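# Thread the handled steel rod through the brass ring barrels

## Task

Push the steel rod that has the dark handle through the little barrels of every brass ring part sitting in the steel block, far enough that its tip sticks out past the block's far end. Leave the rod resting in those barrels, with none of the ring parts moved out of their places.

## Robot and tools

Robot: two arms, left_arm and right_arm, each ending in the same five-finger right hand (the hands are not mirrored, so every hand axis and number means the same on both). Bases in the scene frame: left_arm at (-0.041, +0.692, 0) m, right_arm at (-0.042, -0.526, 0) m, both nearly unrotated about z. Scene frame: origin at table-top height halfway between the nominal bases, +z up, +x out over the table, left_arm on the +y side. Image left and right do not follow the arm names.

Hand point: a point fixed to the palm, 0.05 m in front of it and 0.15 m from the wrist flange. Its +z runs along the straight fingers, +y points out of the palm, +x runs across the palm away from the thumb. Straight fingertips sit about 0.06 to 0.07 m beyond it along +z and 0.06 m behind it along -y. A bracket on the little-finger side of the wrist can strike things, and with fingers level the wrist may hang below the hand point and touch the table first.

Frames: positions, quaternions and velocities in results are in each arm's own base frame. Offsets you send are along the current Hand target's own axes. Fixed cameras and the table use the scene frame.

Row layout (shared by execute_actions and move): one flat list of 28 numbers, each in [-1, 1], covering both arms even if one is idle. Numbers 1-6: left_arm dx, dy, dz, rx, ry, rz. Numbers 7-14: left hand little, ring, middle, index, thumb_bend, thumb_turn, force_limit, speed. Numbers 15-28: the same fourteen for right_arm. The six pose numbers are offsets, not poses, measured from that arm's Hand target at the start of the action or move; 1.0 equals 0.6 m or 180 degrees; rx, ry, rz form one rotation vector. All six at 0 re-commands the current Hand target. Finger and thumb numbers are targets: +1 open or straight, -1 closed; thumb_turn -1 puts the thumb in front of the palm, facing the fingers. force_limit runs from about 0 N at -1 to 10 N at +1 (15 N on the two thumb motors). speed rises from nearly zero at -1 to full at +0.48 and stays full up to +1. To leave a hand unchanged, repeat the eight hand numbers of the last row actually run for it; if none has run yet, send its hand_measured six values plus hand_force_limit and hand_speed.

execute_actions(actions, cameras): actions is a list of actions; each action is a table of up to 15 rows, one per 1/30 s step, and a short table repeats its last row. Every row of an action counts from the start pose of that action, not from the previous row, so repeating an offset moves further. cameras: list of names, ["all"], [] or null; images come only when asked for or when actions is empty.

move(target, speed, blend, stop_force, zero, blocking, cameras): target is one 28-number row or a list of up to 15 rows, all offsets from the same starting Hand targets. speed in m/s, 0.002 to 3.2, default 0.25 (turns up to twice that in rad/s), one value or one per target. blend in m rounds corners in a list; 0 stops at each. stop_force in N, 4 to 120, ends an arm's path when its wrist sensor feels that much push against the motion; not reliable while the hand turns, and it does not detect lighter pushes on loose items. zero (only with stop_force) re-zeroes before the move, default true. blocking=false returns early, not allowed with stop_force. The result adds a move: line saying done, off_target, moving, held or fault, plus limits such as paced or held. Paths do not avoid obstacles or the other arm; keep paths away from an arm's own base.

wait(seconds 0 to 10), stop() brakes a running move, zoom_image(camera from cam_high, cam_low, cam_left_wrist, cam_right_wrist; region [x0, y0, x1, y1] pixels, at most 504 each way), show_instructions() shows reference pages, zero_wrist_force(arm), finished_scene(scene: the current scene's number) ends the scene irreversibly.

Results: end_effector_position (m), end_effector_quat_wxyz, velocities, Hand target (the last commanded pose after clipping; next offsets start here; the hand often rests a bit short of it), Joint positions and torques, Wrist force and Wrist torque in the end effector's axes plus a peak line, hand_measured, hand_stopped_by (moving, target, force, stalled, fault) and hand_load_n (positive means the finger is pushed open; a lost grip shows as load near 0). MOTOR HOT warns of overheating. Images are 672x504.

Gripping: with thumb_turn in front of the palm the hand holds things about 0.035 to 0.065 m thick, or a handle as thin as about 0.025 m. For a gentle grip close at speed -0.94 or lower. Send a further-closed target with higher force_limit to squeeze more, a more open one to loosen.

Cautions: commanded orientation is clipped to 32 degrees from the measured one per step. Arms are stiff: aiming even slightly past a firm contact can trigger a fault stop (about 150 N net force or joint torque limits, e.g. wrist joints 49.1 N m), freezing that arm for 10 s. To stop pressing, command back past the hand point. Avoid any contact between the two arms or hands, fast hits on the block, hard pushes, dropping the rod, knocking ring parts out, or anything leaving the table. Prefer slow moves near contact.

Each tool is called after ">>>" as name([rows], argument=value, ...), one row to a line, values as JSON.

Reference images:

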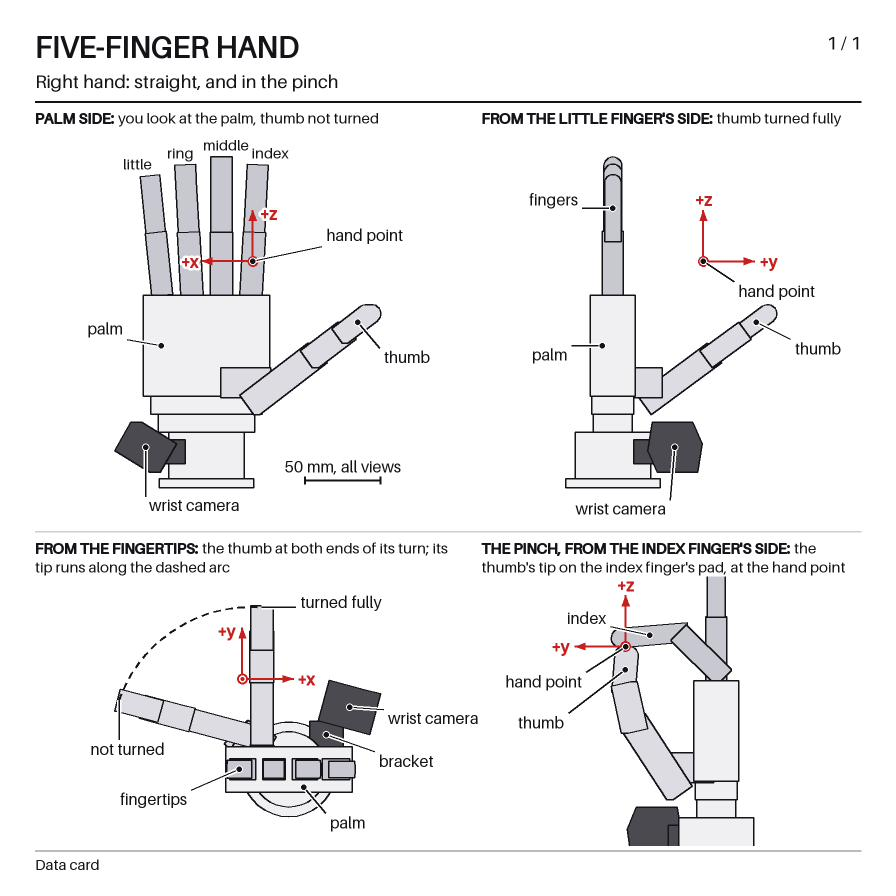

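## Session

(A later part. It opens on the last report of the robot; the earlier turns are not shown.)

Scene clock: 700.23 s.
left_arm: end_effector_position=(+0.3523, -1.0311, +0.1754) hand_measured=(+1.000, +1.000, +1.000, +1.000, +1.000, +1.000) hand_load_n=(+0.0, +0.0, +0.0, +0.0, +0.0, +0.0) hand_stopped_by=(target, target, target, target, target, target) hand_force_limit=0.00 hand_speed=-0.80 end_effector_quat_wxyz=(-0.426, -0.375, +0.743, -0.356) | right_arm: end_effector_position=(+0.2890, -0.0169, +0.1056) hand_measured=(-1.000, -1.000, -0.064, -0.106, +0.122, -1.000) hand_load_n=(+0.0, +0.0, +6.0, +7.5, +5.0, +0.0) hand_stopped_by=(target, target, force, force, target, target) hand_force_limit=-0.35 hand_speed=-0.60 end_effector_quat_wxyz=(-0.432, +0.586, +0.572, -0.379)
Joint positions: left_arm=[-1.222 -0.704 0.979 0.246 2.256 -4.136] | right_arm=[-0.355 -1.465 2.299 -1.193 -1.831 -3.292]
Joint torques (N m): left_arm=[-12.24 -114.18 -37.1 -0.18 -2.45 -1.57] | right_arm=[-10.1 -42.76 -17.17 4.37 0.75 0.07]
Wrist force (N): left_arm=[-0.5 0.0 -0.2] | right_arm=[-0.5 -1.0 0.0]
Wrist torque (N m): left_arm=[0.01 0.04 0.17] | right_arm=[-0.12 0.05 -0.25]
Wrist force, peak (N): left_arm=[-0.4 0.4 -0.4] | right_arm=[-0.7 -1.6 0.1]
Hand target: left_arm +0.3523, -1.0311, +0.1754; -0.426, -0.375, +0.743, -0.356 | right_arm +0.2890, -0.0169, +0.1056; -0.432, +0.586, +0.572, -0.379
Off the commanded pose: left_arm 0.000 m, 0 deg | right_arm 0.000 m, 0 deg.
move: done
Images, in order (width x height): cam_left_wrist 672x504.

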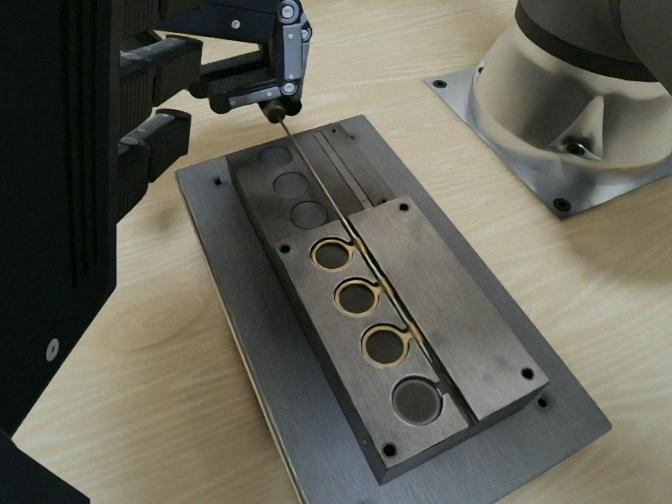

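>>> move(target=[0,0,0,0,0,0,1,1,1,1,1,1,0,-0.8,0.01335,-0.00037,0.00050,0,0,0,-1,-1,-0.35,-0.3,0.12,-1,-0.35,-0.6], speed=0.008, stop_force=4, cameras=["cam_left_wrist"])

>>> zoom_image(camera="cam_left_wrist", region=[255, 100, 345, 190])

>>> zoom_image(camera="cam_left_wrist", region=[340, 210, 480, 420])

Scene clock: 710.30 s.
left_arm: end_effector_position=(+0.3523, -1.0311, +0.1754) hand_measured=(+1.000, +1.000, +1.000, +1.000, +1.000, +1.000) hand_load_n=(+0.0, +0.0, +0.0, -0.5, +0.0, +0.0) hand_stopped_by=(target, target, target, target, target, target) hand_force_limit=0.00 hand_speed=-0.80 end_effector_quat_wxyz=(-0.426, -0.375, +0.743, -0.356) | right_arm: end_effector_position=(+0.2891, -0.0089, +0.1061) hand_measured=(-1.000, -1.000, -0.064, -0.106, +0.122, -1.000) hand_load_n=(+0.0, +0.0, +6.0, +7.5, +5.0, +0.0) hand_stopped_by=(target, target, force, force, target, target) hand_force_limit=-0.35 hand_speed=-0.60 end_effector_quat_wxyz=(-0.432, +0.586, +0.572, -0.379)
Joint positions: left_arm=[-1.222 -0.704 0.979 0.246 2.256 -4.136] | right_arm=[-0.34 -1.466 2.298 -1.191 -1.817 -3.286]
Joint torques (N m): left_arm=[-13.12 -112.09 -38.45 0.22 -2.29 -1.16] | right_arm=[-9.34 -45.33 -43.85 2.26 -2.23 -0.89]
Wrist force (N): left_arm=[-0.5 0.1 -0.4] | right_arm=[-0.6 -1.4 -0.4]
Wrist torque (N m): left_arm=[0.04 0.06 0.17] | right_arm=[-0.16 0.06 -0.25]
Wrist force, peak (N): left_arm=[-0.7 0.4 0.0] | right_arm=[-0.9 -1.7 -0.1]
Hand target: left_arm +0.3523, -1.0311, +0.1754; -0.426, -0.375, +0.743, -0.356 | right_arm +0.2891, -0.0089, +0.1061; -0.432, +0.586, +0.572, -0.379
Off the commanded pose: left_arm 0.000 m, 0 deg | right_arm 0.000 m, 0 deg.
move: done
Images, in order (width x height): cam_left_wrist 672x504.

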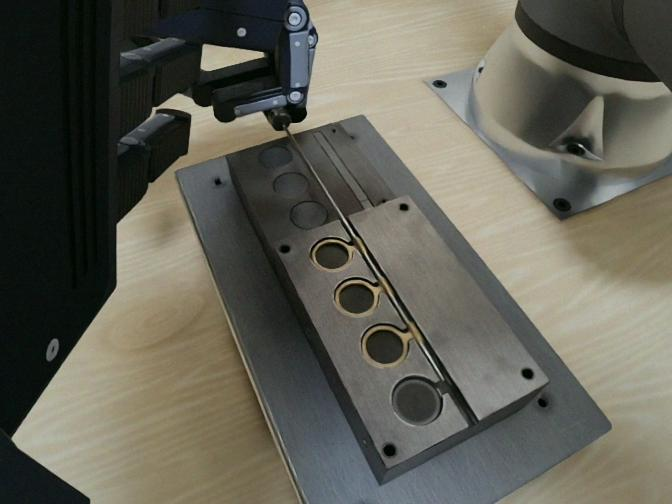

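Scaled by 5.600.

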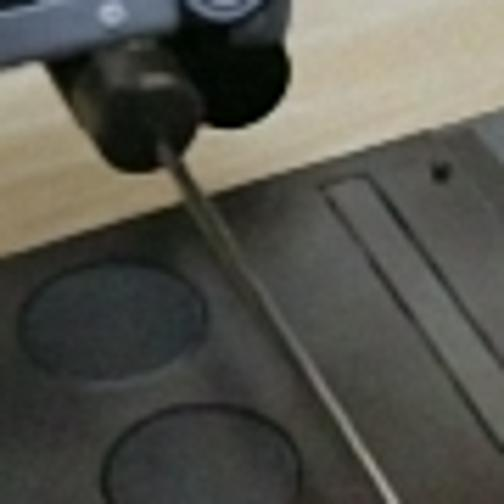

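Scaled by 2.400.

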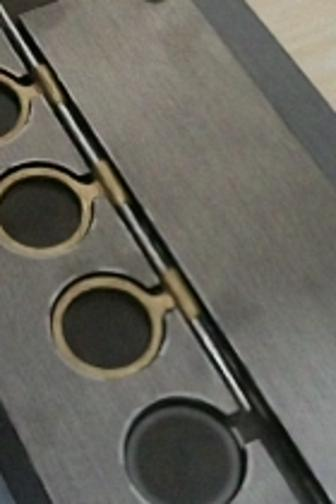

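>>> move(target=[0,0,0,0,0,0,1,1,1,1,1,1,0,-0.8,0.01331,0.00042,0.00078,0,0,0,-1,-1,-0.35,-0.3,0.12,-1,-0.35,-0.6], speed=0.007, stop_force=4, cameras=["cam_left_wrist"])

>>> zoom_image(camera="cam_left_wrist", region=[255, 100, 345, 190])

Scene clock: 714.87 s.
left_arm: end_effector_position=(+0.3523, -1.0311, +0.1754) hand_measured=(+1.000, +1.000, +1.000, +1.000, +1.000, +1.000) hand_load_n=(+0.0, +0.0, +0.0, +0.0, +0.0, +0.0) hand_stopped_by=(target, target, target, target, target, target) hand_force_limit=0.00 hand_speed=-0.80 end_effector_quat_wxyz=(-0.426, -0.375, +0.743, -0.356) | right_arm: end_effector_position=(+0.2892, -0.0009, +0.1061) hand_measured=(-1.000, -1.000, -0.064, -0.106, +0.122, -1.000) hand_load_n=(+0.0, +0.5, +6.0, +7.5, +5.0, +0.0) hand_stopped_by=(target, target, force, force, target, target) hand_force_limit=-0.35 hand_speed=-0.60 end_effector_quat_wxyz=(-0.432, +0.586, +0.572, -0.379)
Joint positions: left_arm=[-1.222 -0.704 0.979 0.246 2.256 -4.136] | right_arm=[-0.324 -1.465 2.298 -1.189 -1.802 -3.281]
Joint torques (N m): left_arm=[-12.98 -110.67 -40.33 0.37 -2.12 -1.15] | right_arm=[-5.62 -27.69 -44.49 4 -2.44 -0.22]
Wrist force (N): left_arm=[-0.4 0.2 0.0] | right_arm=[-0.5 -1.5 -0.6]
Wrist torque (N m): left_arm=[0.03 0.03 0.18] | right_arm=[-0.16 0.06 -0.24]
Wrist force, peak (N): left_arm=[-0.6 0.0 -0.4] | right_arm=[-0.7 -1.7 0.0]
Hand target: left_arm +0.3523, -1.0311, +0.1754; -0.426, -0.375, +0.743, -0.356 | right_arm +0.2892, -0.0009, +0.1061; -0.432, +0.586, +0.572, -0.379
Off the commanded pose: left_arm 0.000 m, 0 deg | right_arm 0.000 m, 0 deg.
move: done
Images, in order (width x height): cam_left_wrist 672x504.

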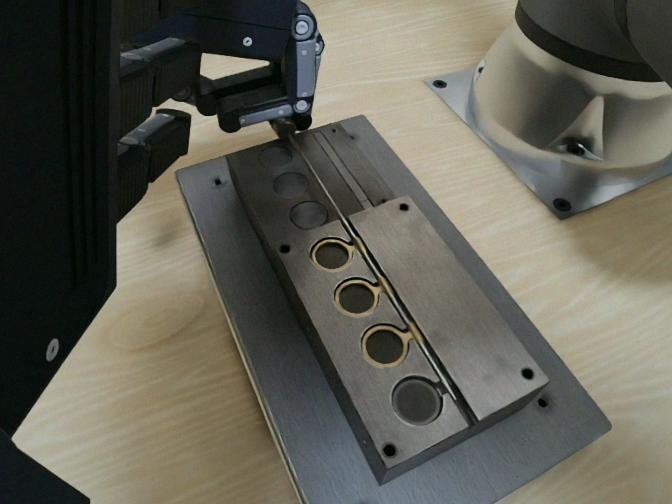

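Scaled by 5.600.

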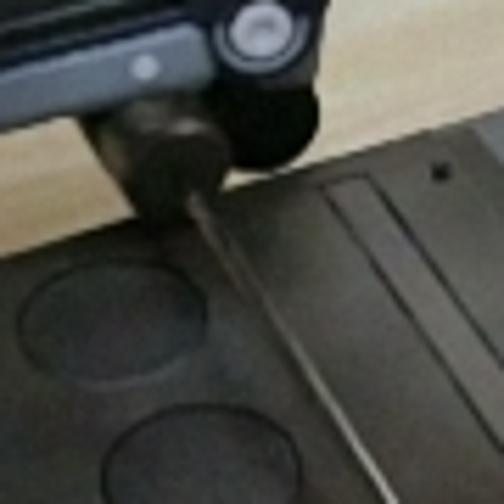

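>>> move(target=[0.0990,-0.0212,-0.1730,0,0,0,1,1,1,1,1,1,0,-0.8,0,0,0,0,0,0,-1,-1,-0.35,-0.3,0.12,-1,-0.35,-0.6], speed=0.08, cameras=["cam_left_wrist"])

>>> zoom_image(camera="cam_left_wrist", region=[270, 90, 490, 390])

Scene clock: 720.97 s.
left_arm: end_effector_position=(+0.3801, -0.9640, +0.2715) hand_measured=(+1.000, +1.000, +1.000, +1.000, +1.000, +1.000) hand_load_n=(+0.0, +0.0, +0.0, +0.0, +0.0, +0.0) hand_stopped_by=(target, target, target, target, target, target) hand_force_limit=0.00 hand_speed=-0.80 end_effector_quat_wxyz=(-0.426, -0.375, +0.743, -0.356) | right_arm: end_effector_position=(+0.2892, -0.0009, +0.1061) hand_measured=(-1.000, -1.000, -0.064, -0.106, +0.122, -1.000) hand_load_n=(+0.0, +0.0, +6.0, +7.5, +5.5, +0.0) hand_stopped_by=(target, target, force, force, target, target) hand_force_limit=-0.35 hand_speed=-0.60 end_effector_quat_wxyz=(-0.432, +0.586, +0.572, -0.379)
Joint positions: left_arm=[-1.168 -0.823 1.022 0.345 2.303 -4.1] | right_arm=[-0.324 -1.465 2.298 -1.189 -1.802 -3.281]
Joint torques (N m): left_arm=[-3.45 -87.88 -39.31 -1.44 -1.24 -1.22] | right_arm=[-8.34 -33.67 -37.07 -0.5 -2.15 -0.81]
Wrist force (N): left_arm=[0.1 0.1 0.0] | right_arm=[-0.6 -1.5 -0.1]
Wrist torque (N m): left_arm=[-0.02 -0.02 0.15] | right_arm=[-0.19 0.05 -0.25]
Wrist force, peak (N): left_arm=[0.6 0.0 -1.2] | right_arm=[-0.2 -2.0 -0.2]
Hand target: left_arm +0.3800, -0.9642, +0.2714; -0.426, -0.375, +0.743, -0.356 | right_arm +0.2892, -0.0009, +0.1061; -0.432, +0.586, +0.572, -0.379
Off the commanded pose: left_arm 0.000 m, 0 deg | right_arm 0.000 m, 0 deg.
move: done
Images, in order (width x height): cam_left_wrist 672x504.

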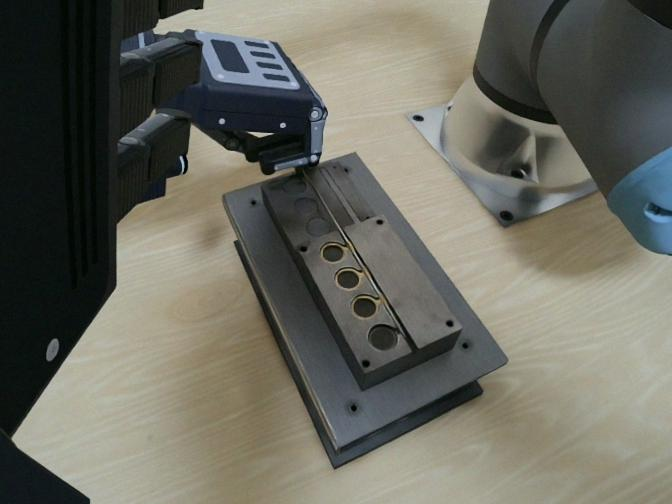

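Scaled by 1.680.

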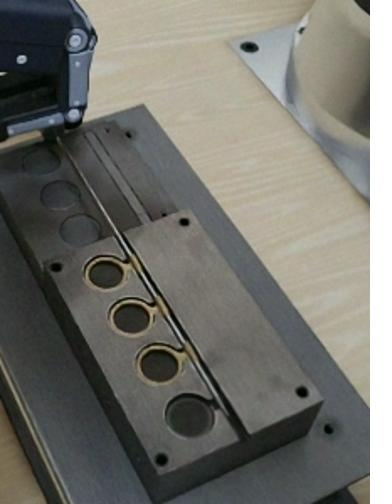

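>>> move(target=[0,0,0,0,0,0,1,1,1,1,1,1,0,-0.8,0.01997,0.00062,0.00118,0,0,0,-1,-1,-0.35,-0.3,0.12,-1,-0.35,-0.6], speed=0.009, stop_force=4, cameras=["cam_left_wrist"])

>>> zoom_image(camera="cam_left_wrist", region=[270, 140, 430, 360])

Scene clock: 724.43 s.
left_arm: end_effector_position=(+0.3800, -0.9642, +0.2714) hand_measured=(+1.000, +1.000, +1.000, +1.000, +1.000, +1.000) hand_load_n=(+0.0, +0.0, +0.0, +0.0, +0.0, +0.0) hand_stopped_by=(target, target, target, target, target, target) hand_force_limit=0.00 hand_speed=-0.80 end_effector_quat_wxyz=(-0.426, -0.375, +0.743, -0.356) | right_arm: end_effector_position=(+0.2892, +0.0011, +0.1061) hand_measured=(-1.000, -1.000, -0.064, -0.106, +0.122, -1.000) hand_load_n=(+0.0, +0.0, +6.0, +8.0, +5.5, +0.5) hand_stopped_by=(target, target, force, force, target, target) hand_force_limit=-0.35 hand_speed=-0.60 end_effector_quat_wxyz=(-0.432, +0.586, +0.572, -0.379)
Joint positions: left_arm=[-1.168 -0.823 1.022 0.344 2.303 -4.101] | right_arm=[-0.32 -1.465 2.298 -1.189 -1.799 -3.279]
Joint torques (N m): left_arm=[-12.84 -91.42 -51.86 -1.36 -2.66 -1.48] | right_arm=[-14.64 -42.11 -19.13 -1.02 -1.23 -2.28]
Wrist force (N): left_arm=[0.0 -0.1 -0.2] | right_arm=[-4.6 -0.8 0.0]
Wrist torque (N m): left_arm=[-0.04 0.01 0.18] | right_arm=[-0.08 -0.09 -0.17]
Wrist force, peak (N): left_arm=[-0.3 -0.2 -0.6] | right_arm=[-8.7 -1.6 -0.5]
Hand target: left_arm +0.3800, -0.9642, +0.2714; -0.426, -0.375, +0.743, -0.356 | right_arm +0.2892, +0.0011, +0.1061; -0.432, +0.586, +0.572, -0.379 (not the last commanded pose)
Off the commanded pose: left_arm 0.000 m, 0 deg | right_arm 0.010 m, 0 deg.
move: contact (right_arm)
Images, in order (width x height): cam_left_wrist 672x504.

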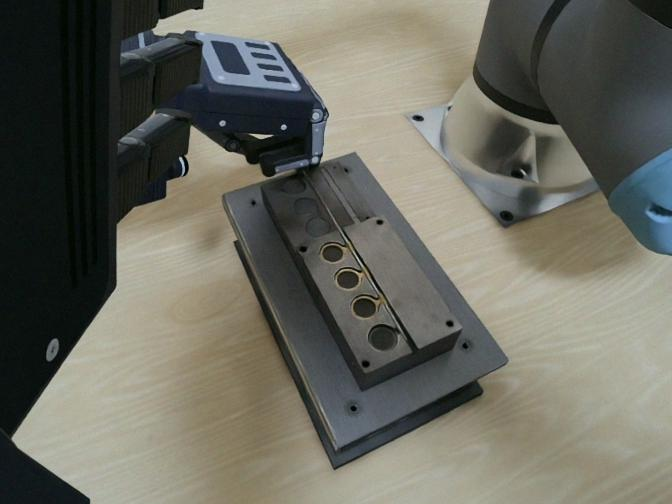

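Scaled by 2.291.

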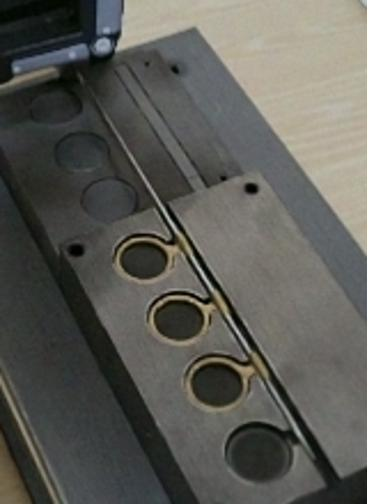

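>>> move(target=[0,0,0,0,0,0,1,1,1,1,1,1,0,-0.8,-0.00485,-0.00253,-0.00118,-0.00018,-0.00126,0.00344,-1,-1,-0.35,-0.3,0.12,-1,-0.35,-0.6], speed=0.012)

>>> move(target=[0,0,0,0,0,0,1,1,1,1,1,1,0,-0.8,0.01331,0.00042,0.00078,0,0,0,-1,-1,-0.35,-0.3,0.12,-1,-0.35,-0.6], speed=0.007, stop_force=4, cameras=["cam_left_wrist"])

>>> zoom_image(camera="cam_left_wrist", region=[260, 130, 360, 230])

Scene clock: 729.30 s.
left_arm: end_effector_position=(+0.3800, -0.9642, +0.2714) hand_measured=(+1.000, +1.000, +1.000, +1.000, +1.000, +1.000) hand_load_n=(+0.0, +0.0, +0.0, +0.0, +0.0, +0.0) hand_stopped_by=(target, target, target, target, target, target) hand_force_limit=0.00 hand_speed=-0.80 end_effector_quat_wxyz=(-0.426, -0.375, +0.743, -0.356) | right_arm: end_effector_position=(+0.2891, -0.0020, +0.1076) hand_measured=(-1.000, -1.000, -0.064, -0.106, +0.122, -1.000) hand_load_n=(+0.0, +0.0, +6.0, +7.5, +5.0, +0.0) hand_stopped_by=(target, target, force, force, target, target) hand_force_limit=-0.35 hand_speed=-0.60 end_effector_quat_wxyz=(-0.429, +0.588, +0.570, -0.382)
Joint positions: left_arm=[-1.168 -0.823 1.022 0.344 2.303 -4.101] | right_arm=[-0.323 -1.468 2.297 -1.187 -1.805 -3.269]
Joint torques (N m): left_arm=[-13.27 -91.67 -50.4 -1.06 -2.78 -1.28] | right_arm=[-10.11 -41.22 -44.72 4.34 -0.78 -0.61]
Wrist force (N): left_arm=[-0.1 0.2 -0.2] | right_arm=[-0.1 -1.0 -0.5]
Wrist torque (N m): left_arm=[0.01 0.01 0.20] | right_arm=[-0.09 0.03 -0.24]
Wrist force, peak (N): left_arm=[0.1 0.1 -0.7] | right_arm=[-5.4 -1.0 0.1]
Hand target: left_arm +0.3800, -0.9642, +0.2714; -0.426, -0.375, +0.743, -0.356 | right_arm +0.2892, -0.0019, +0.1076; -0.429, +0.588, +0.570, -0.382
Off the commanded pose: left_arm 0.000 m, 0 deg | right_arm 0.000 m, 0 deg.
move: done

Scene clock: 731.00 s.
left_arm: end_effector_position=(+0.3800, -0.9642, +0.2714) hand_measured=(+1.000, +1.000, +1.000, +1.000, +1.000, +1.000) hand_load_n=(+0.0, +0.0, +0.0, +0.0, +0.0, +0.0) hand_stopped_by=(target, target, target, target, target, target) hand_force_limit=0.00 hand_speed=-0.80 end_effector_quat_wxyz=(-0.426, -0.375, +0.743, -0.356) | right_arm: end_effector_position=(+0.2893, +0.0032, +0.1076) hand_measured=(-1.000, -1.000, -0.064, -0.106, +0.122, -1.000) hand_load_n=(+0.0, +0.0, +5.5, +8.0, +5.0, +0.0) hand_stopped_by=(target, target, force, force, target, target) hand_force_limit=-0.35 hand_speed=-0.60 end_effector_quat_wxyz=(-0.429, +0.588, +0.570, -0.382)
Joint positions: left_arm=[-1.168 -0.823 1.022 0.344 2.303 -4.101] | right_arm=[-0.313 -1.467 2.297 -1.186 -1.796 -3.266]
Joint torques (N m): left_arm=[-12.62 -91 -50.21 -1.27 -2.94 -1.38] | right_arm=[-15.68 -39.07 -35.95 0.09 -1.59 -1.36]
Wrist force (N): left_arm=[-0.1 0.2 0.0] | right_arm=[-3.0 -7.5 -3.0]
Wrist torque (N m): left_arm=[-0.01 0.00 0.19] | right_arm=[-0.04 0.12 -0.40]
Wrist force, peak (N): left_arm=[0.1 0.0 -0.6] | right_arm=[-5.5 -8.1 -2.8]
Hand target: left_arm +0.3800, -0.9642, +0.2714; -0.426, -0.375, +0.743, -0.356 | right_arm +0.2892, +0.0032, +0.1076; -0.429, +0.588, +0.570, -0.382 (not the last commanded pose)
Off the commanded pose: left_arm 0.000 m, 0 deg | right_arm 0.003 m, 0 deg.
move: contact (right_arm)
Images, in order (width x height): cam_left_wrist 672x504.

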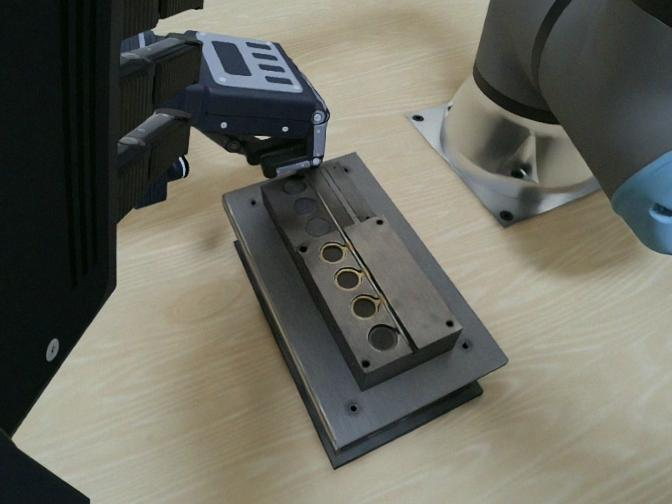

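Scaled by 5.040.

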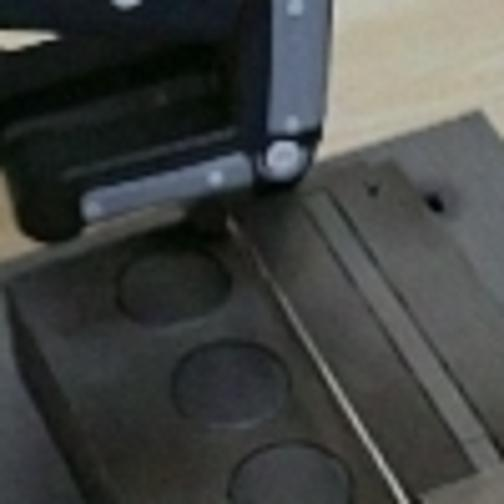

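>>> move(target=[0,0,0,0,0,0,1,1,1,1,1,1,0,-0.8,-0.00998,-0.00031,-0.00059,0,0,0,-1,-1,-0.35,-0.3,0.12,-1,-0.35,-0.6], speed=0.012, cameras=["cam_left_wrist"])

>>> zoom_image(camera="cam_left_wrist", region=[260, 130, 360, 230])

>>> zoom_image(camera="cam_left_wrist", region=[320, 200, 420, 300])

Scene clock: 740.23 s.
left_arm: end_effector_position=(+0.3800, -0.9642, +0.2714) hand_measured=(+1.000, +1.000, +1.000, +1.000, +1.000, +1.000) hand_load_n=(+0.0, +0.0, +0.0, +0.0, +0.0, +0.0) hand_stopped_by=(target, target, target, target, target, target) hand_force_limit=0.00 hand_speed=-0.80 end_effector_quat_wxyz=(-0.426, -0.375, +0.743, -0.356) | right_arm: end_effector_position=(+0.2892, -0.0030, +0.1076) hand_measured=(-1.000, -1.000, -0.064, -0.106, +0.122, -1.000) hand_load_n=(+0.0, +0.0, +6.0, +8.0, +5.5, +0.0) hand_stopped_by=(target, target, force, force, target, target) hand_force_limit=-0.35 hand_speed=-0.60 end_effector_quat_wxyz=(-0.429, +0.588, +0.570, -0.382)
Joint positions: left_arm=[-1.168 -0.823 1.022 0.344 2.303 -4.101] | right_arm=[-0.325 -1.468 2.297 -1.187 -1.807 -3.27]
Joint torques (N m): left_arm=[-12.42 -92.28 -48.98 -1.07 -2.74 -1.16] | right_arm=[5.08 -46.97 -17.72 -2.74 0.14 -1.69]
Wrist force (N): left_arm=[0.2 0.2 -0.1] | right_arm=[-0.6 -1.1 0.0]
Wrist torque (N m): left_arm=[0.01 -0.03 0.21] | right_arm=[-0.15 0.10 -0.03]
Wrist force, peak (N): left_arm=[-0.2 0.1 -0.7] | right_arm=[-2.9 -7.9 -3.1]
Hand target: left_arm +0.3800, -0.9642, +0.2714; -0.426, -0.375, +0.743, -0.356 | right_arm +0.2892, -0.0028, +0.1076; -0.429, +0.588, +0.570, -0.382
Off the commanded pose: left_arm 0.000 m, 0 deg | right_arm 0.000 m, 0 deg.
move: done
Images, in order (width x height): cam_left_wrist 672x504.

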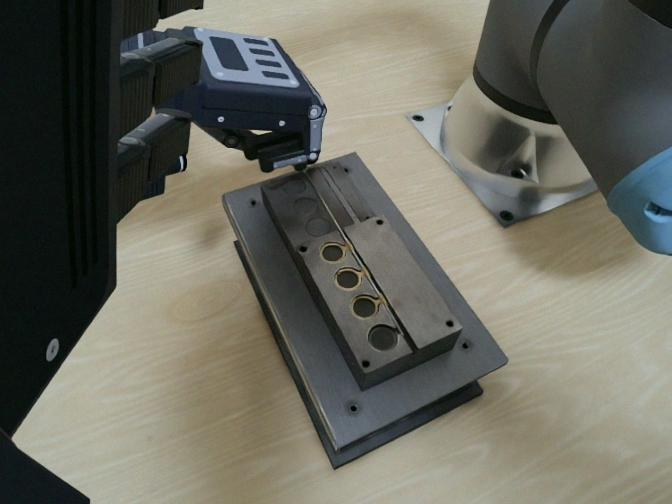

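Scaled by 5.040.

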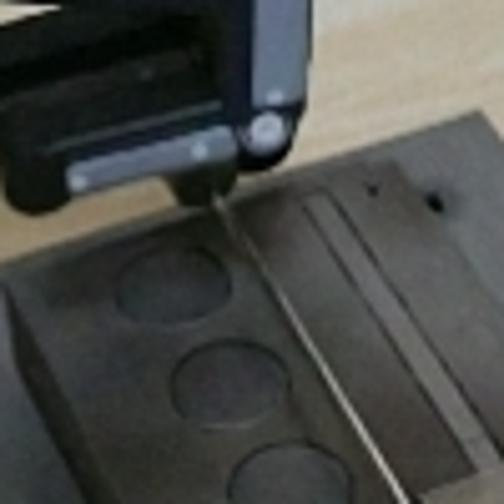

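Scaled by 5.040.

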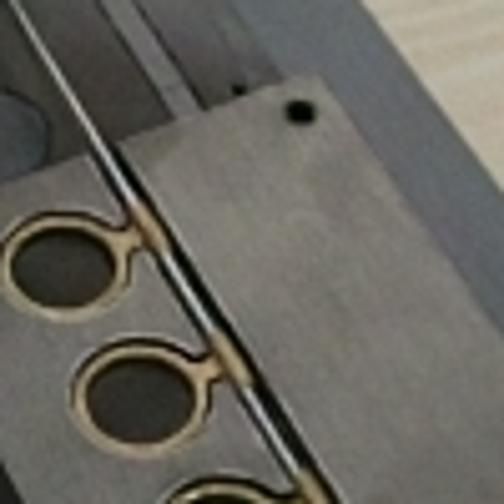

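>>> move(target=[0,0,0,0,0,0,1,1,1,1,1,1,0,-0.8,0.00014,-0.00235,-0.00086,-0.00018,-0.00114,0.00313,-1,-1,-0.35,-0.3,0.12,-1,-0.35,-0.6], speed=0.012)

>>> move(target=[0,0,0,0,0,0,1,1,1,1,1,1,0,-0.8,0.01664,0.00052,0.00098,0,0,0,-1,-1,-0.35,-0.3,0.12,-1,-0.35,-0.6], speed=0.008, stop_force=4, cameras=["cam_left_wrist"])

>>> zoom_image(camera="cam_left_wrist", region=[260, 130, 360, 230])

>>> zoom_image(camera="cam_left_wrist", region=[320, 220, 440, 370])

Scene clock: 774.47 s.
left_arm: end_effector_position=(+0.3800, -0.9642, +0.2714) hand_measured=(+1.000, +1.000, +1.000, +1.000, +1.000, +1.000) hand_load_n=(+0.0, +0.0, +0.0, +0.0, +0.0, +0.0) hand_stopped_by=(target, target, target, target, target, target) hand_force_limit=0.00 hand_speed=-0.80 end_effector_quat_wxyz=(-0.426, -0.375, +0.743, -0.356) | right_arm: end_effector_position=(+0.2892, -0.0028, +0.1091) hand_measured=(-1.000, -1.000, -0.064, -0.106, +0.122, -1.000) hand_load_n=(+0.0, +0.0, +6.0, +7.5, +5.0, -0.5) hand_stopped_by=(target, target, force, force, target, target) hand_force_limit=-0.35 hand_speed=-0.60 end_effector_quat_wxyz=(-0.426, +0.590, +0.568, -0.385)
Joint positions: left_arm=[-1.168 -0.823 1.022 0.344 2.303 -4.101] | right_arm=[-0.321 -1.47 2.296 -1.185 -1.807 -3.259]
Joint torques (N m): left_arm=[-12.88 -90.54 -47.11 -0.91 -2.7 -1.09] | right_arm=[9.53 -41.68 -44.78 3.95 -2.54 -0.37]
Wrist force (N): left_arm=[0.4 0.0 -0.5] | right_arm=[-0.8 -1.6 -0.5]
Wrist torque (N m): left_arm=[-0.01 -0.04 0.21] | right_arm=[-0.16 0.15 -0.31]
Wrist force, peak (N): left_arm=[0.0 0.1 -0.7] | right_arm=[-0.1 -2.0 -0.1]
Hand target: left_arm +0.3800, -0.9642, +0.2714; -0.426, -0.375, +0.743, -0.356 | right_arm +0.2892, -0.0028, +0.1091; -0.426, +0.590, +0.568, -0.385
Off the commanded pose: left_arm 0.000 m, 0 deg | right_arm 0.000 m, 0 deg.
move: done

Scene clock: 776.67 s.
left_arm: end_effector_position=(+0.3800, -0.9642, +0.2714) hand_measured=(+1.000, +1.000, +1.000, +1.000, +1.000, +1.000) hand_load_n=(+0.0, +0.0, +0.0, +0.0, -0.5, +0.0) hand_stopped_by=(target, target, target, target, target, target) hand_force_limit=0.00 hand_speed=-0.80 end_effector_quat_wxyz=(-0.426, -0.375, +0.743, -0.356) | right_arm: end_effector_position=(+0.2893, +0.0072, +0.1089) hand_measured=(-1.000, -1.000, -0.064, -0.106, +0.122, -1.000) hand_load_n=(+0.0, +0.0, +6.0, +8.0, +5.0, +0.0) hand_stopped_by=(target, target, force, force, target, target) hand_force_limit=-0.35 hand_speed=-0.60 end_effector_quat_wxyz=(-0.426, +0.590, +0.568, -0.385)
Joint positions: left_arm=[-1.168 -0.823 1.022 0.344 2.303 -4.101] | right_arm=[-0.302 -1.469 2.295 -1.184 -1.789 -3.253]
Joint torques (N m): left_arm=[-12.94 -93.41 -47.48 -0.99 -2.82 -0.85] | right_arm=[-9.4 -30.5 -43.94 3.62 -2.44 -0.8]
Wrist force (N): left_arm=[-0.1 0.0 -0.1] | right_arm=[-0.2 -1.4 -0.2]
Wrist torque (N m): left_arm=[-0.03 0.02 0.18] | right_arm=[-0.15 0.01 -0.25]
Wrist force, peak (N): left_arm=[-0.2 0.3 -0.7] | right_arm=[-0.5 -1.9 -0.4]
Hand target: left_arm +0.3800, -0.9642, +0.2714; -0.426, -0.375, +0.743, -0.356 | right_arm +0.2893, +0.0072, +0.1089; -0.426, +0.590, +0.568, -0.385
Off the commanded pose: left_arm 0.000 m, 0 deg | right_arm 0.000 m, 0 deg.
move: done
Images, in order (width x height): cam_left_wrist 672x504.

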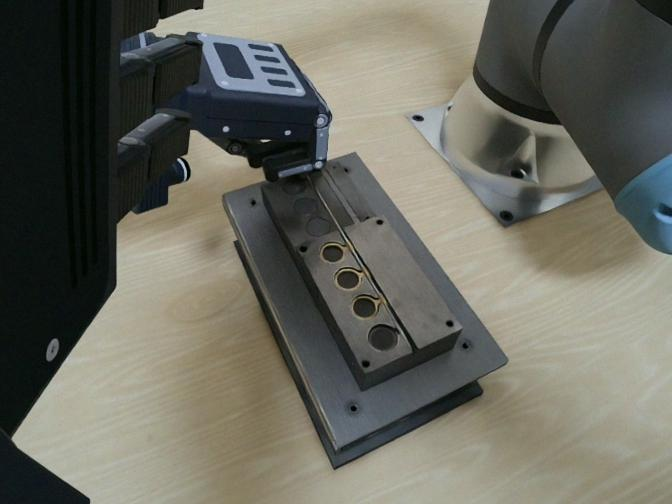

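Scaled by 5.040.

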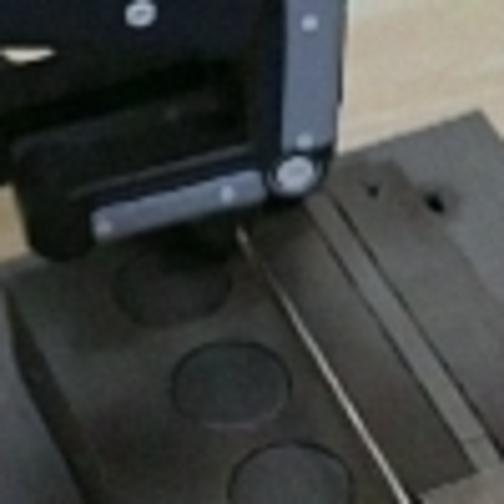

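Scaled by 3.360.

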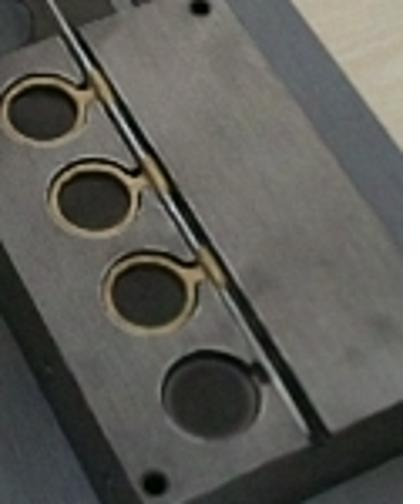

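>>> move(target=[0,0,0,0,0,0,1,1,1,1,1,1,0,-0.8,0.01997,0.00062,0.00118,0,0,0,-1,-1,-0.35,-0.3,0.12,-1,-0.35,-0.6], speed=0.01, stop_force=4, cameras=["cam_left_wrist"])

>>> zoom_image(camera="cam_left_wrist", region=[280, 160, 460, 400])

Scene clock: 781.10 s.
left_arm: end_effector_position=(+0.3800, -0.9642, +0.2714) hand_measured=(+1.000, +1.000, +1.000, +1.000, +1.000, +1.000) hand_load_n=(+0.0, +0.5, +0.0, +0.0, +0.0, +0.0) hand_stopped_by=(target, target, target, target, target, target) hand_force_limit=0.00 hand_speed=-0.80 end_effector_quat_wxyz=(-0.426, -0.375, +0.743, -0.356) | right_arm: end_effector_position=(+0.2895, +0.0192, +0.1087) hand_measured=(-1.000, -1.000, -0.064, -0.106, +0.122, -1.000) hand_load_n=(+0.0, +0.5, +6.0, +7.5, +5.0, +0.0) hand_stopped_by=(target, target, force, force, target, target) hand_force_limit=-0.35 hand_speed=-0.60 end_effector_quat_wxyz=(-0.426, +0.590, +0.568, -0.385)
Joint positions: left_arm=[-1.168 -0.823 1.022 0.344 2.303 -4.101] | right_arm=[-0.278 -1.467 2.294 -1.182 -1.767 -3.244]
Joint torques (N m): left_arm=[-13.4 -93.59 -45.62 -1.05 -2.57 -0.49] | right_arm=[-11.36 -32.67 -42.35 3.6 -2.55 -0.96]
Wrist force (N): left_arm=[-0.1 0.1 0.1] | right_arm=[-0.5 -1.5 -0.5]
Wrist torque (N m): left_arm=[-0.02 0.01 0.18] | right_arm=[-0.11 0.03 -0.26]
Wrist force, peak (N): left_arm=[0.0 -0.1 -0.7] | right_arm=[-1.1 -2.0 0.1]
Hand target: left_arm +0.3800, -0.9642, +0.2714; -0.426, -0.375, +0.743, -0.356 | right_arm +0.2895, +0.0192, +0.1087; -0.426, +0.590, +0.568, -0.385
Off the commanded pose: left_arm 0.000 m, 0 deg | right_arm 0.000 m, 0 deg.
move: done
Images, in order (width x height): cam_left_wrist 672x504.

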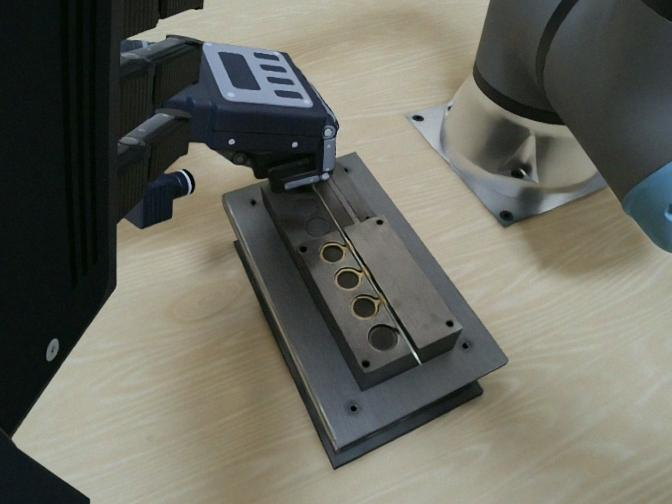

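Scaled by 2.100.

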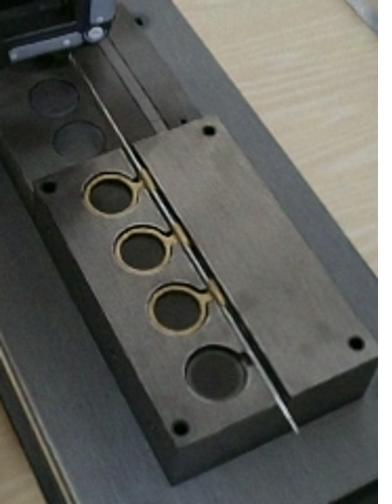

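>>> move(target=[0,0,0,0,0,0,1,1,1,1,1,1,0,-0.8,0.02330,0.00072,0.00138,0,0,0,-1,-1,-0.35,-0.3,0.12,-1,-0.35,-0.6], speed=0.01, stop_force=4, cameras=["cam_left_wrist"])

>>> zoom_image(camera="cam_left_wrist", region=[280, 160, 460, 400])

Scene clock: 786.27 s.
left_arm: end_effector_position=(+0.3800, -0.9642, +0.2714) hand_measured=(+1.000, +1.000, +1.000, +1.000, +1.000, +1.000) hand_load_n=(+0.0, +0.0, +0.0, +0.0, -0.5, +0.0) hand_stopped_by=(target, target, target, target, target, target) hand_force_limit=0.00 hand_speed=-0.80 end_effector_quat_wxyz=(-0.426, -0.375, +0.743, -0.356) | right_arm: end_effector_position=(+0.2897, +0.0333, +0.1084) hand_measured=(-1.000, -1.000, -0.064, -0.106, +0.122, -1.000) hand_load_n=(+0.0, +0.0, +6.5, +7.5, +5.0, +0.0) hand_stopped_by=(target, target, force, force, target, target) hand_force_limit=-0.35 hand_speed=-0.60 end_effector_quat_wxyz=(-0.426, +0.590, +0.568, -0.385)
Joint positions: left_arm=[-1.168 -0.823 1.022 0.344 2.303 -4.101] | right_arm=[-0.251 -1.464 2.291 -1.18 -1.741 -3.234]
Joint torques (N m): left_arm=[-12.76 -93.28 -43.28 -0.7 -2.67 -0.38] | right_arm=[13.74 -25.04 -43.7 3.91 2.83 1.83]
Wrist force (N): left_arm=[-0.1 0.1 -0.2] | right_arm=[-4.7 -7.0 -2.1]
Wrist torque (N m): left_arm=[0.00 0.02 0.19] | right_arm=[-0.13 -0.02 -0.32]
Wrist force, peak (N): left_arm=[0.3 -0.4 -0.6] | right_arm=[-5.2 -6.7 -2.0]
Hand target: left_arm +0.3800, -0.9642, +0.2714; -0.426, -0.375, +0.743, -0.356 | right_arm +0.2897, +0.0333, +0.1084; -0.426, +0.590, +0.568, -0.385
Off the commanded pose: left_arm 0.000 m, 0 deg | right_arm 0.000 m, 0 deg.
move: contact (right_arm)
Images, in order (width x height): cam_left_wrist 672x504.

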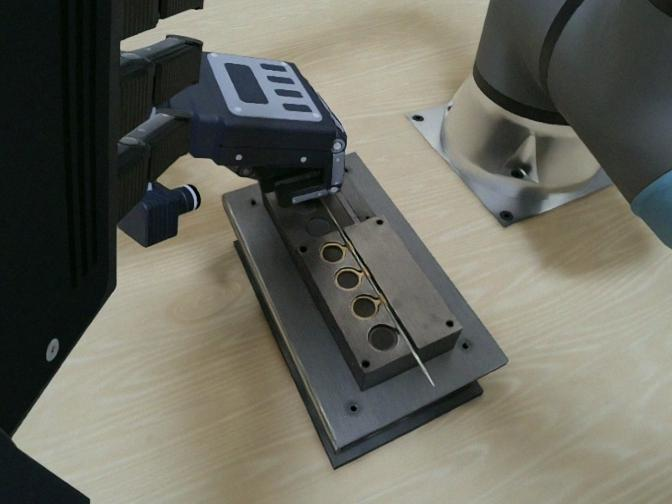

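Scaled by 2.100.

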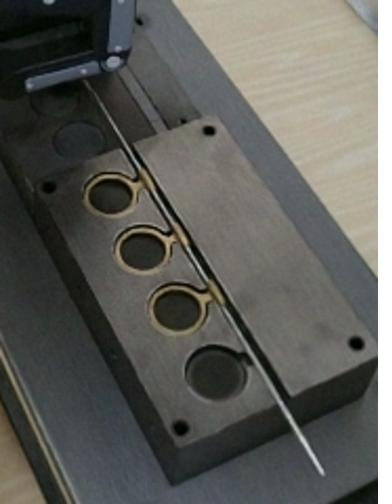

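>>> move(target=[0,0,0,0,0,0,1,1,1,1,1,1,0,-0.8,0.00002,-0.00078,-0.00028,0,0,0,-1,-1,-0.35,-0.3,0.12,-1,-0.35,-0.6], speed=0.01, cameras=["cam_right_wrist"])

Scene clock: 790.30 s.
left_arm: end_effector_position=(+0.3800, -0.9642, +0.2714) hand_measured=(+1.000, +1.000, +1.000, +1.000, +1.000, +1.000) hand_load_n=(+0.0, +0.0, +0.0, +0.0, +0.0, +0.0) hand_stopped_by=(target, target, target, target, target, target) hand_force_limit=0.00 hand_speed=-0.80 end_effector_quat_wxyz=(-0.426, -0.375, +0.743, -0.356) | right_arm: end_effector_position=(+0.2897, +0.0333, +0.1089) hand_measured=(-1.000, -1.000, -0.064, -0.106, +0.122, -1.000) hand_load_n=(+0.0, +0.0, +6.0, +7.5, +5.5, -0.5) hand_stopped_by=(target, target, force, force, target, target) hand_force_limit=-0.35 hand_speed=-0.60 end_effector_quat_wxyz=(-0.426, +0.590, +0.568, -0.385)
Joint positions: left_arm=[-1.168 -0.823 1.022 0.344 2.303 -4.101] | right_arm=[-0.251 -1.465 2.291 -1.179 -1.741 -3.234]
Joint torques (N m): left_arm=[-13.92 -94.17 -41.83 -0.77 -2.5 -0.31] | right_arm=[13.2 -48.08 -45.21 4.36 0.89 1.75]
Wrist force (N): left_arm=[0.0 0.3 -0.5] | right_arm=[-0.4 -1.2 -0.1]
Wrist torque (N m): left_arm=[0.04 0.02 0.19] | right_arm=[-0.13 0.04 -0.24]
Wrist force, peak (N): left_arm=[0.2 0.2 -0.7] | right_arm=[-5.2 -7.2 -2.4]
Hand target: left_arm +0.3800, -0.9642, +0.2714; -0.426, -0.375, +0.743, -0.356 | right_arm +0.2897, +0.0333, +0.1089; -0.426, +0.590, +0.568, -0.385
Off the commanded pose: left_arm 0.000 m, 0 deg | right_arm 0.000 m, 0 deg.
move: done
Images, in order (width x height): cam_right_wrist 672x504.

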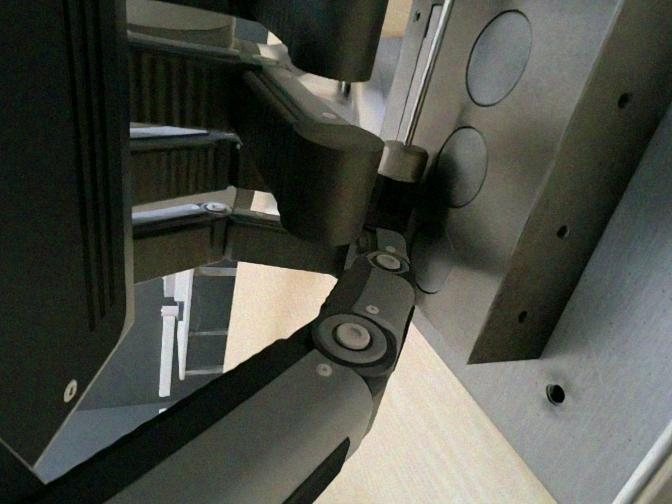

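>>> move(target=[0,0,0,0,0,0,1,1,1,1,1,1,0,-0.8,0,0,0,0,0,0,-1,-1,0.3,0.3,0.12,-1,-0.35,-0.75], speed=0.02, cameras=["cam_right_wrist","cam_left_wrist"])

Scene clock: 792.40 s.
left_arm: end_effector_position=(+0.3800, -0.9642, +0.2714) hand_measured=(+1.000, +1.000, +1.000, +1.000, +1.000, +1.000) hand_load_n=(+0.0, +0.0, +0.0, +0.0, +0.0, +0.0) hand_stopped_by=(target, target, target, target, target, target) hand_force_limit=0.00 hand_speed=-0.80 end_effector_quat_wxyz=(-0.426, -0.375, +0.743, -0.356) | right_arm: end_effector_position=(+0.2897, +0.0333, +0.1089) hand_measured=(-1.000, -1.000, +0.300, +0.300, +0.120, -1.000) hand_load_n=(+0.0, +0.0, +0.0, +0.0, +0.0, +0.0) hand_stopped_by=(target, target, target, target, target, target) hand_force_limit=-0.35 hand_speed=-0.75 end_effector_quat_wxyz=(-0.426, +0.590, +0.568, -0.385)
Joint positions: left_arm=[-1.168 -0.823 1.022 0.344 2.303 -4.101] | right_arm=[-0.251 -1.465 2.291 -1.179 -1.741 -3.234]
Joint torques (N m): left_arm=[-12.07 -96.32 -41.68 -0.54 -2.68 -0.48] | right_arm=[9.02 -47.66 -44.35 0.33 -2.27 1.36]
Wrist force (N): left_arm=[0.2 -0.2 -0.1] | right_arm=[-0.2 -1.4 -0.9]
Wrist torque (N m): left_arm=[-0.06 -0.02 0.19] | right_arm=[-0.12 0.08 -0.24]
Wrist force, peak (N): left_arm=[0.1 -0.3 -0.8] | right_arm=[-0.8 -1.5 -0.1]
Hand target: left_arm +0.3800, -0.9642, +0.2714; -0.426, -0.375, +0.743, -0.356 | right_arm +0.2897, +0.0333, +0.1089; -0.426, +0.590, +0.568, -0.385
Off the commanded pose: left_arm 0.000 m, 0 deg | right_arm 0.000 m, 0 deg.
move: done
Images, in order (width x height): cam_left_wrist 672x504, cam_right_wrist 672x504.

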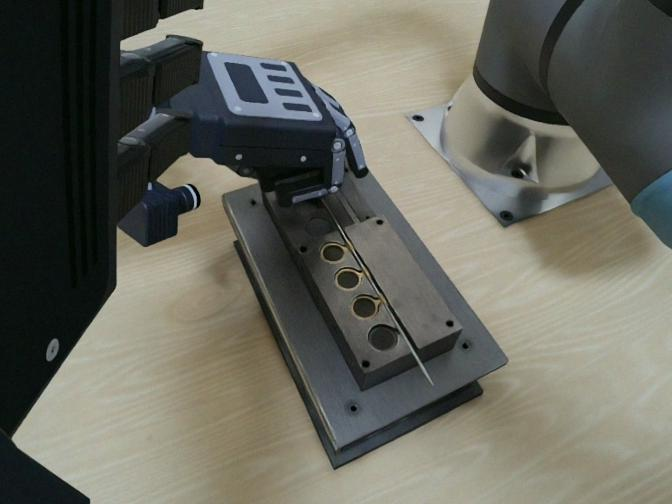

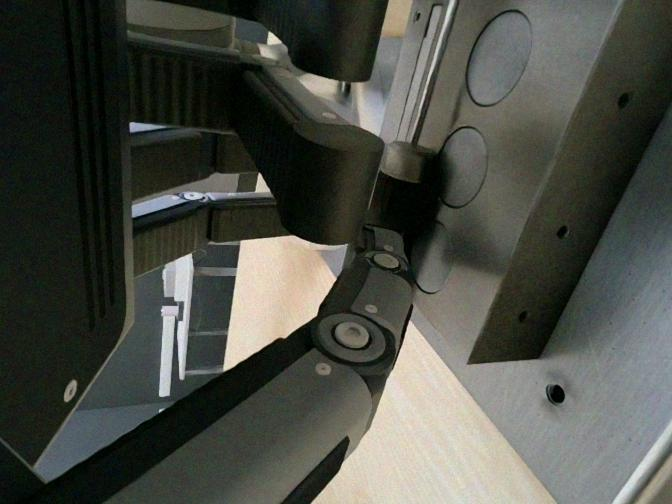

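>>> move([
  [0,0,0,0,0,0,1,1,1,1,1,1,0,-0.8,0,0,0,0,0,0,-1,-1,1,1,0.12,-1,-0.35,-0.2],
  [0,0,0,0,0,0,1,1,1,1,1,1,0,-0.8,0,0,-0.02,0,0,0,-1,-1,1,1,0.12,-1,-0.35,-0.2],
  [0,0,0,0,0,0,1,1,1,1,1,1,0,-0.8,0.0059,-0.188,-0.0883,0,0,0,-1,-1,1,1,0.12,-1,-0.35,-0.2],
], speed=[0.02, 0.02, 0.05], cameras=["cam_right_wrist","cam_left_wrist"])

>>> zoom_image(camera="cam_left_wrist", region=[260, 140, 500, 400])

Scene clock: 800.27 s.
left_arm: end_effector_position=(+0.3800, -0.9642, +0.2714) hand_measured=(+1.000, +1.000, +1.000, +1.000, +1.000, +1.000) hand_load_n=(+0.0, +0.0, +0.0, +0.0, +0.0, +0.5) hand_stopped_by=(target, target, target, target, target, target) hand_force_limit=0.00 hand_speed=-0.80 end_effector_quat_wxyz=(-0.426, -0.375, +0.743, -0.356) | right_arm: end_effector_position=(+0.3011, +0.0326, +0.2332) hand_measured=(-1.000, -1.000, +1.000, +1.000, +0.120, -1.000) hand_load_n=(+0.5, +0.0, +0.0, +0.0, +0.0, +0.0) hand_stopped_by=(target, target, target, target, target, target) hand_force_limit=-0.35 hand_speed=-0.20 end_effector_quat_wxyz=(-0.426, +0.590, +0.568, -0.385) end_effector_velocity=(+0.000, +0.000, -0.001) end_effector_angular_velocity=(-0.001, -0.004, +0.001)
Joint positions: left_arm=[-1.168 -0.823 1.022 0.344 2.303 -4.101] | right_arm=[-0.247 -1.609 2.158 -0.903 -1.737 -3.233]
Joint velocities: left_arm=[within noise] | right_arm=[0 -0.001 0.002 -0.005 -0.001 -0.001]
Joint torques (N m): left_arm=[-13.34 -95.09 -38.32 -0.53 -2.55 -0.07] | right_arm=[15.48 -22.62 -25.2 -3.21 1.68 2.27]
Wrist force (N): left_arm=[0.2 -0.1 -0.3] | right_arm=[-0.5 -1.2 -0.6]
Wrist torque (N m): left_arm=[-0.04 -0.02 0.19] | right_arm=[-0.17 0.13 -0.25]
Wrist force, peak (N): left_arm=[0.0 0.0 -0.7] | right_arm=[-0.7 -2.5 -0.6]
Hand target: left_arm +0.3800, -0.9642, +0.2714; -0.426, -0.375, +0.743, -0.356 | right_arm +0.3010, +0.0326, +0.2330; -0.426, +0.590, +0.568, -0.385
Off the commanded pose: left_arm 0.000 m, 0 deg | right_arm 0.000 m, 0 deg.
move: done
Images, in order (width x height): cam_left_wrist 672x504, cam_right_wrist 672x504.

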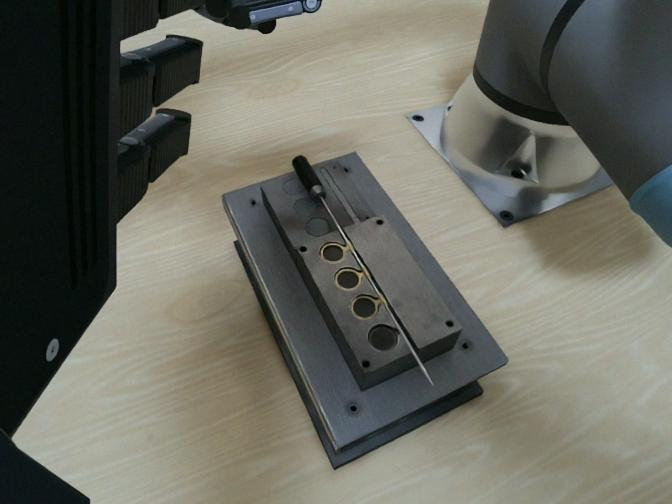

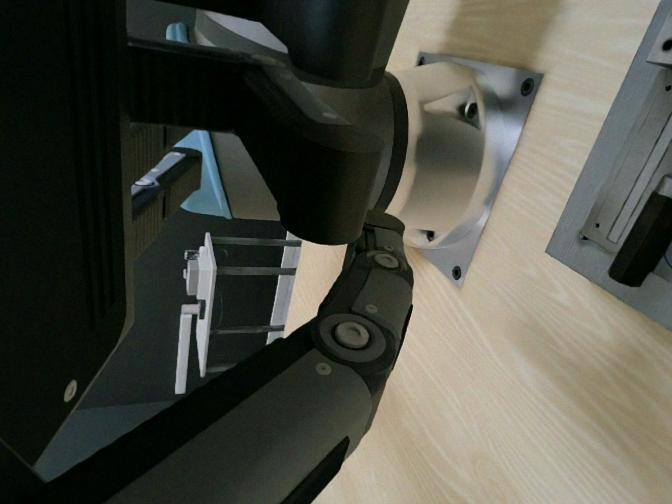

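Scaled by 1.938.

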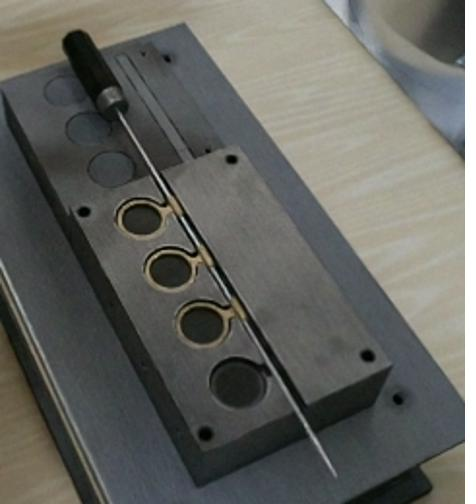

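>>> finished_scene(scene=2)

The scene is finished: the task was done.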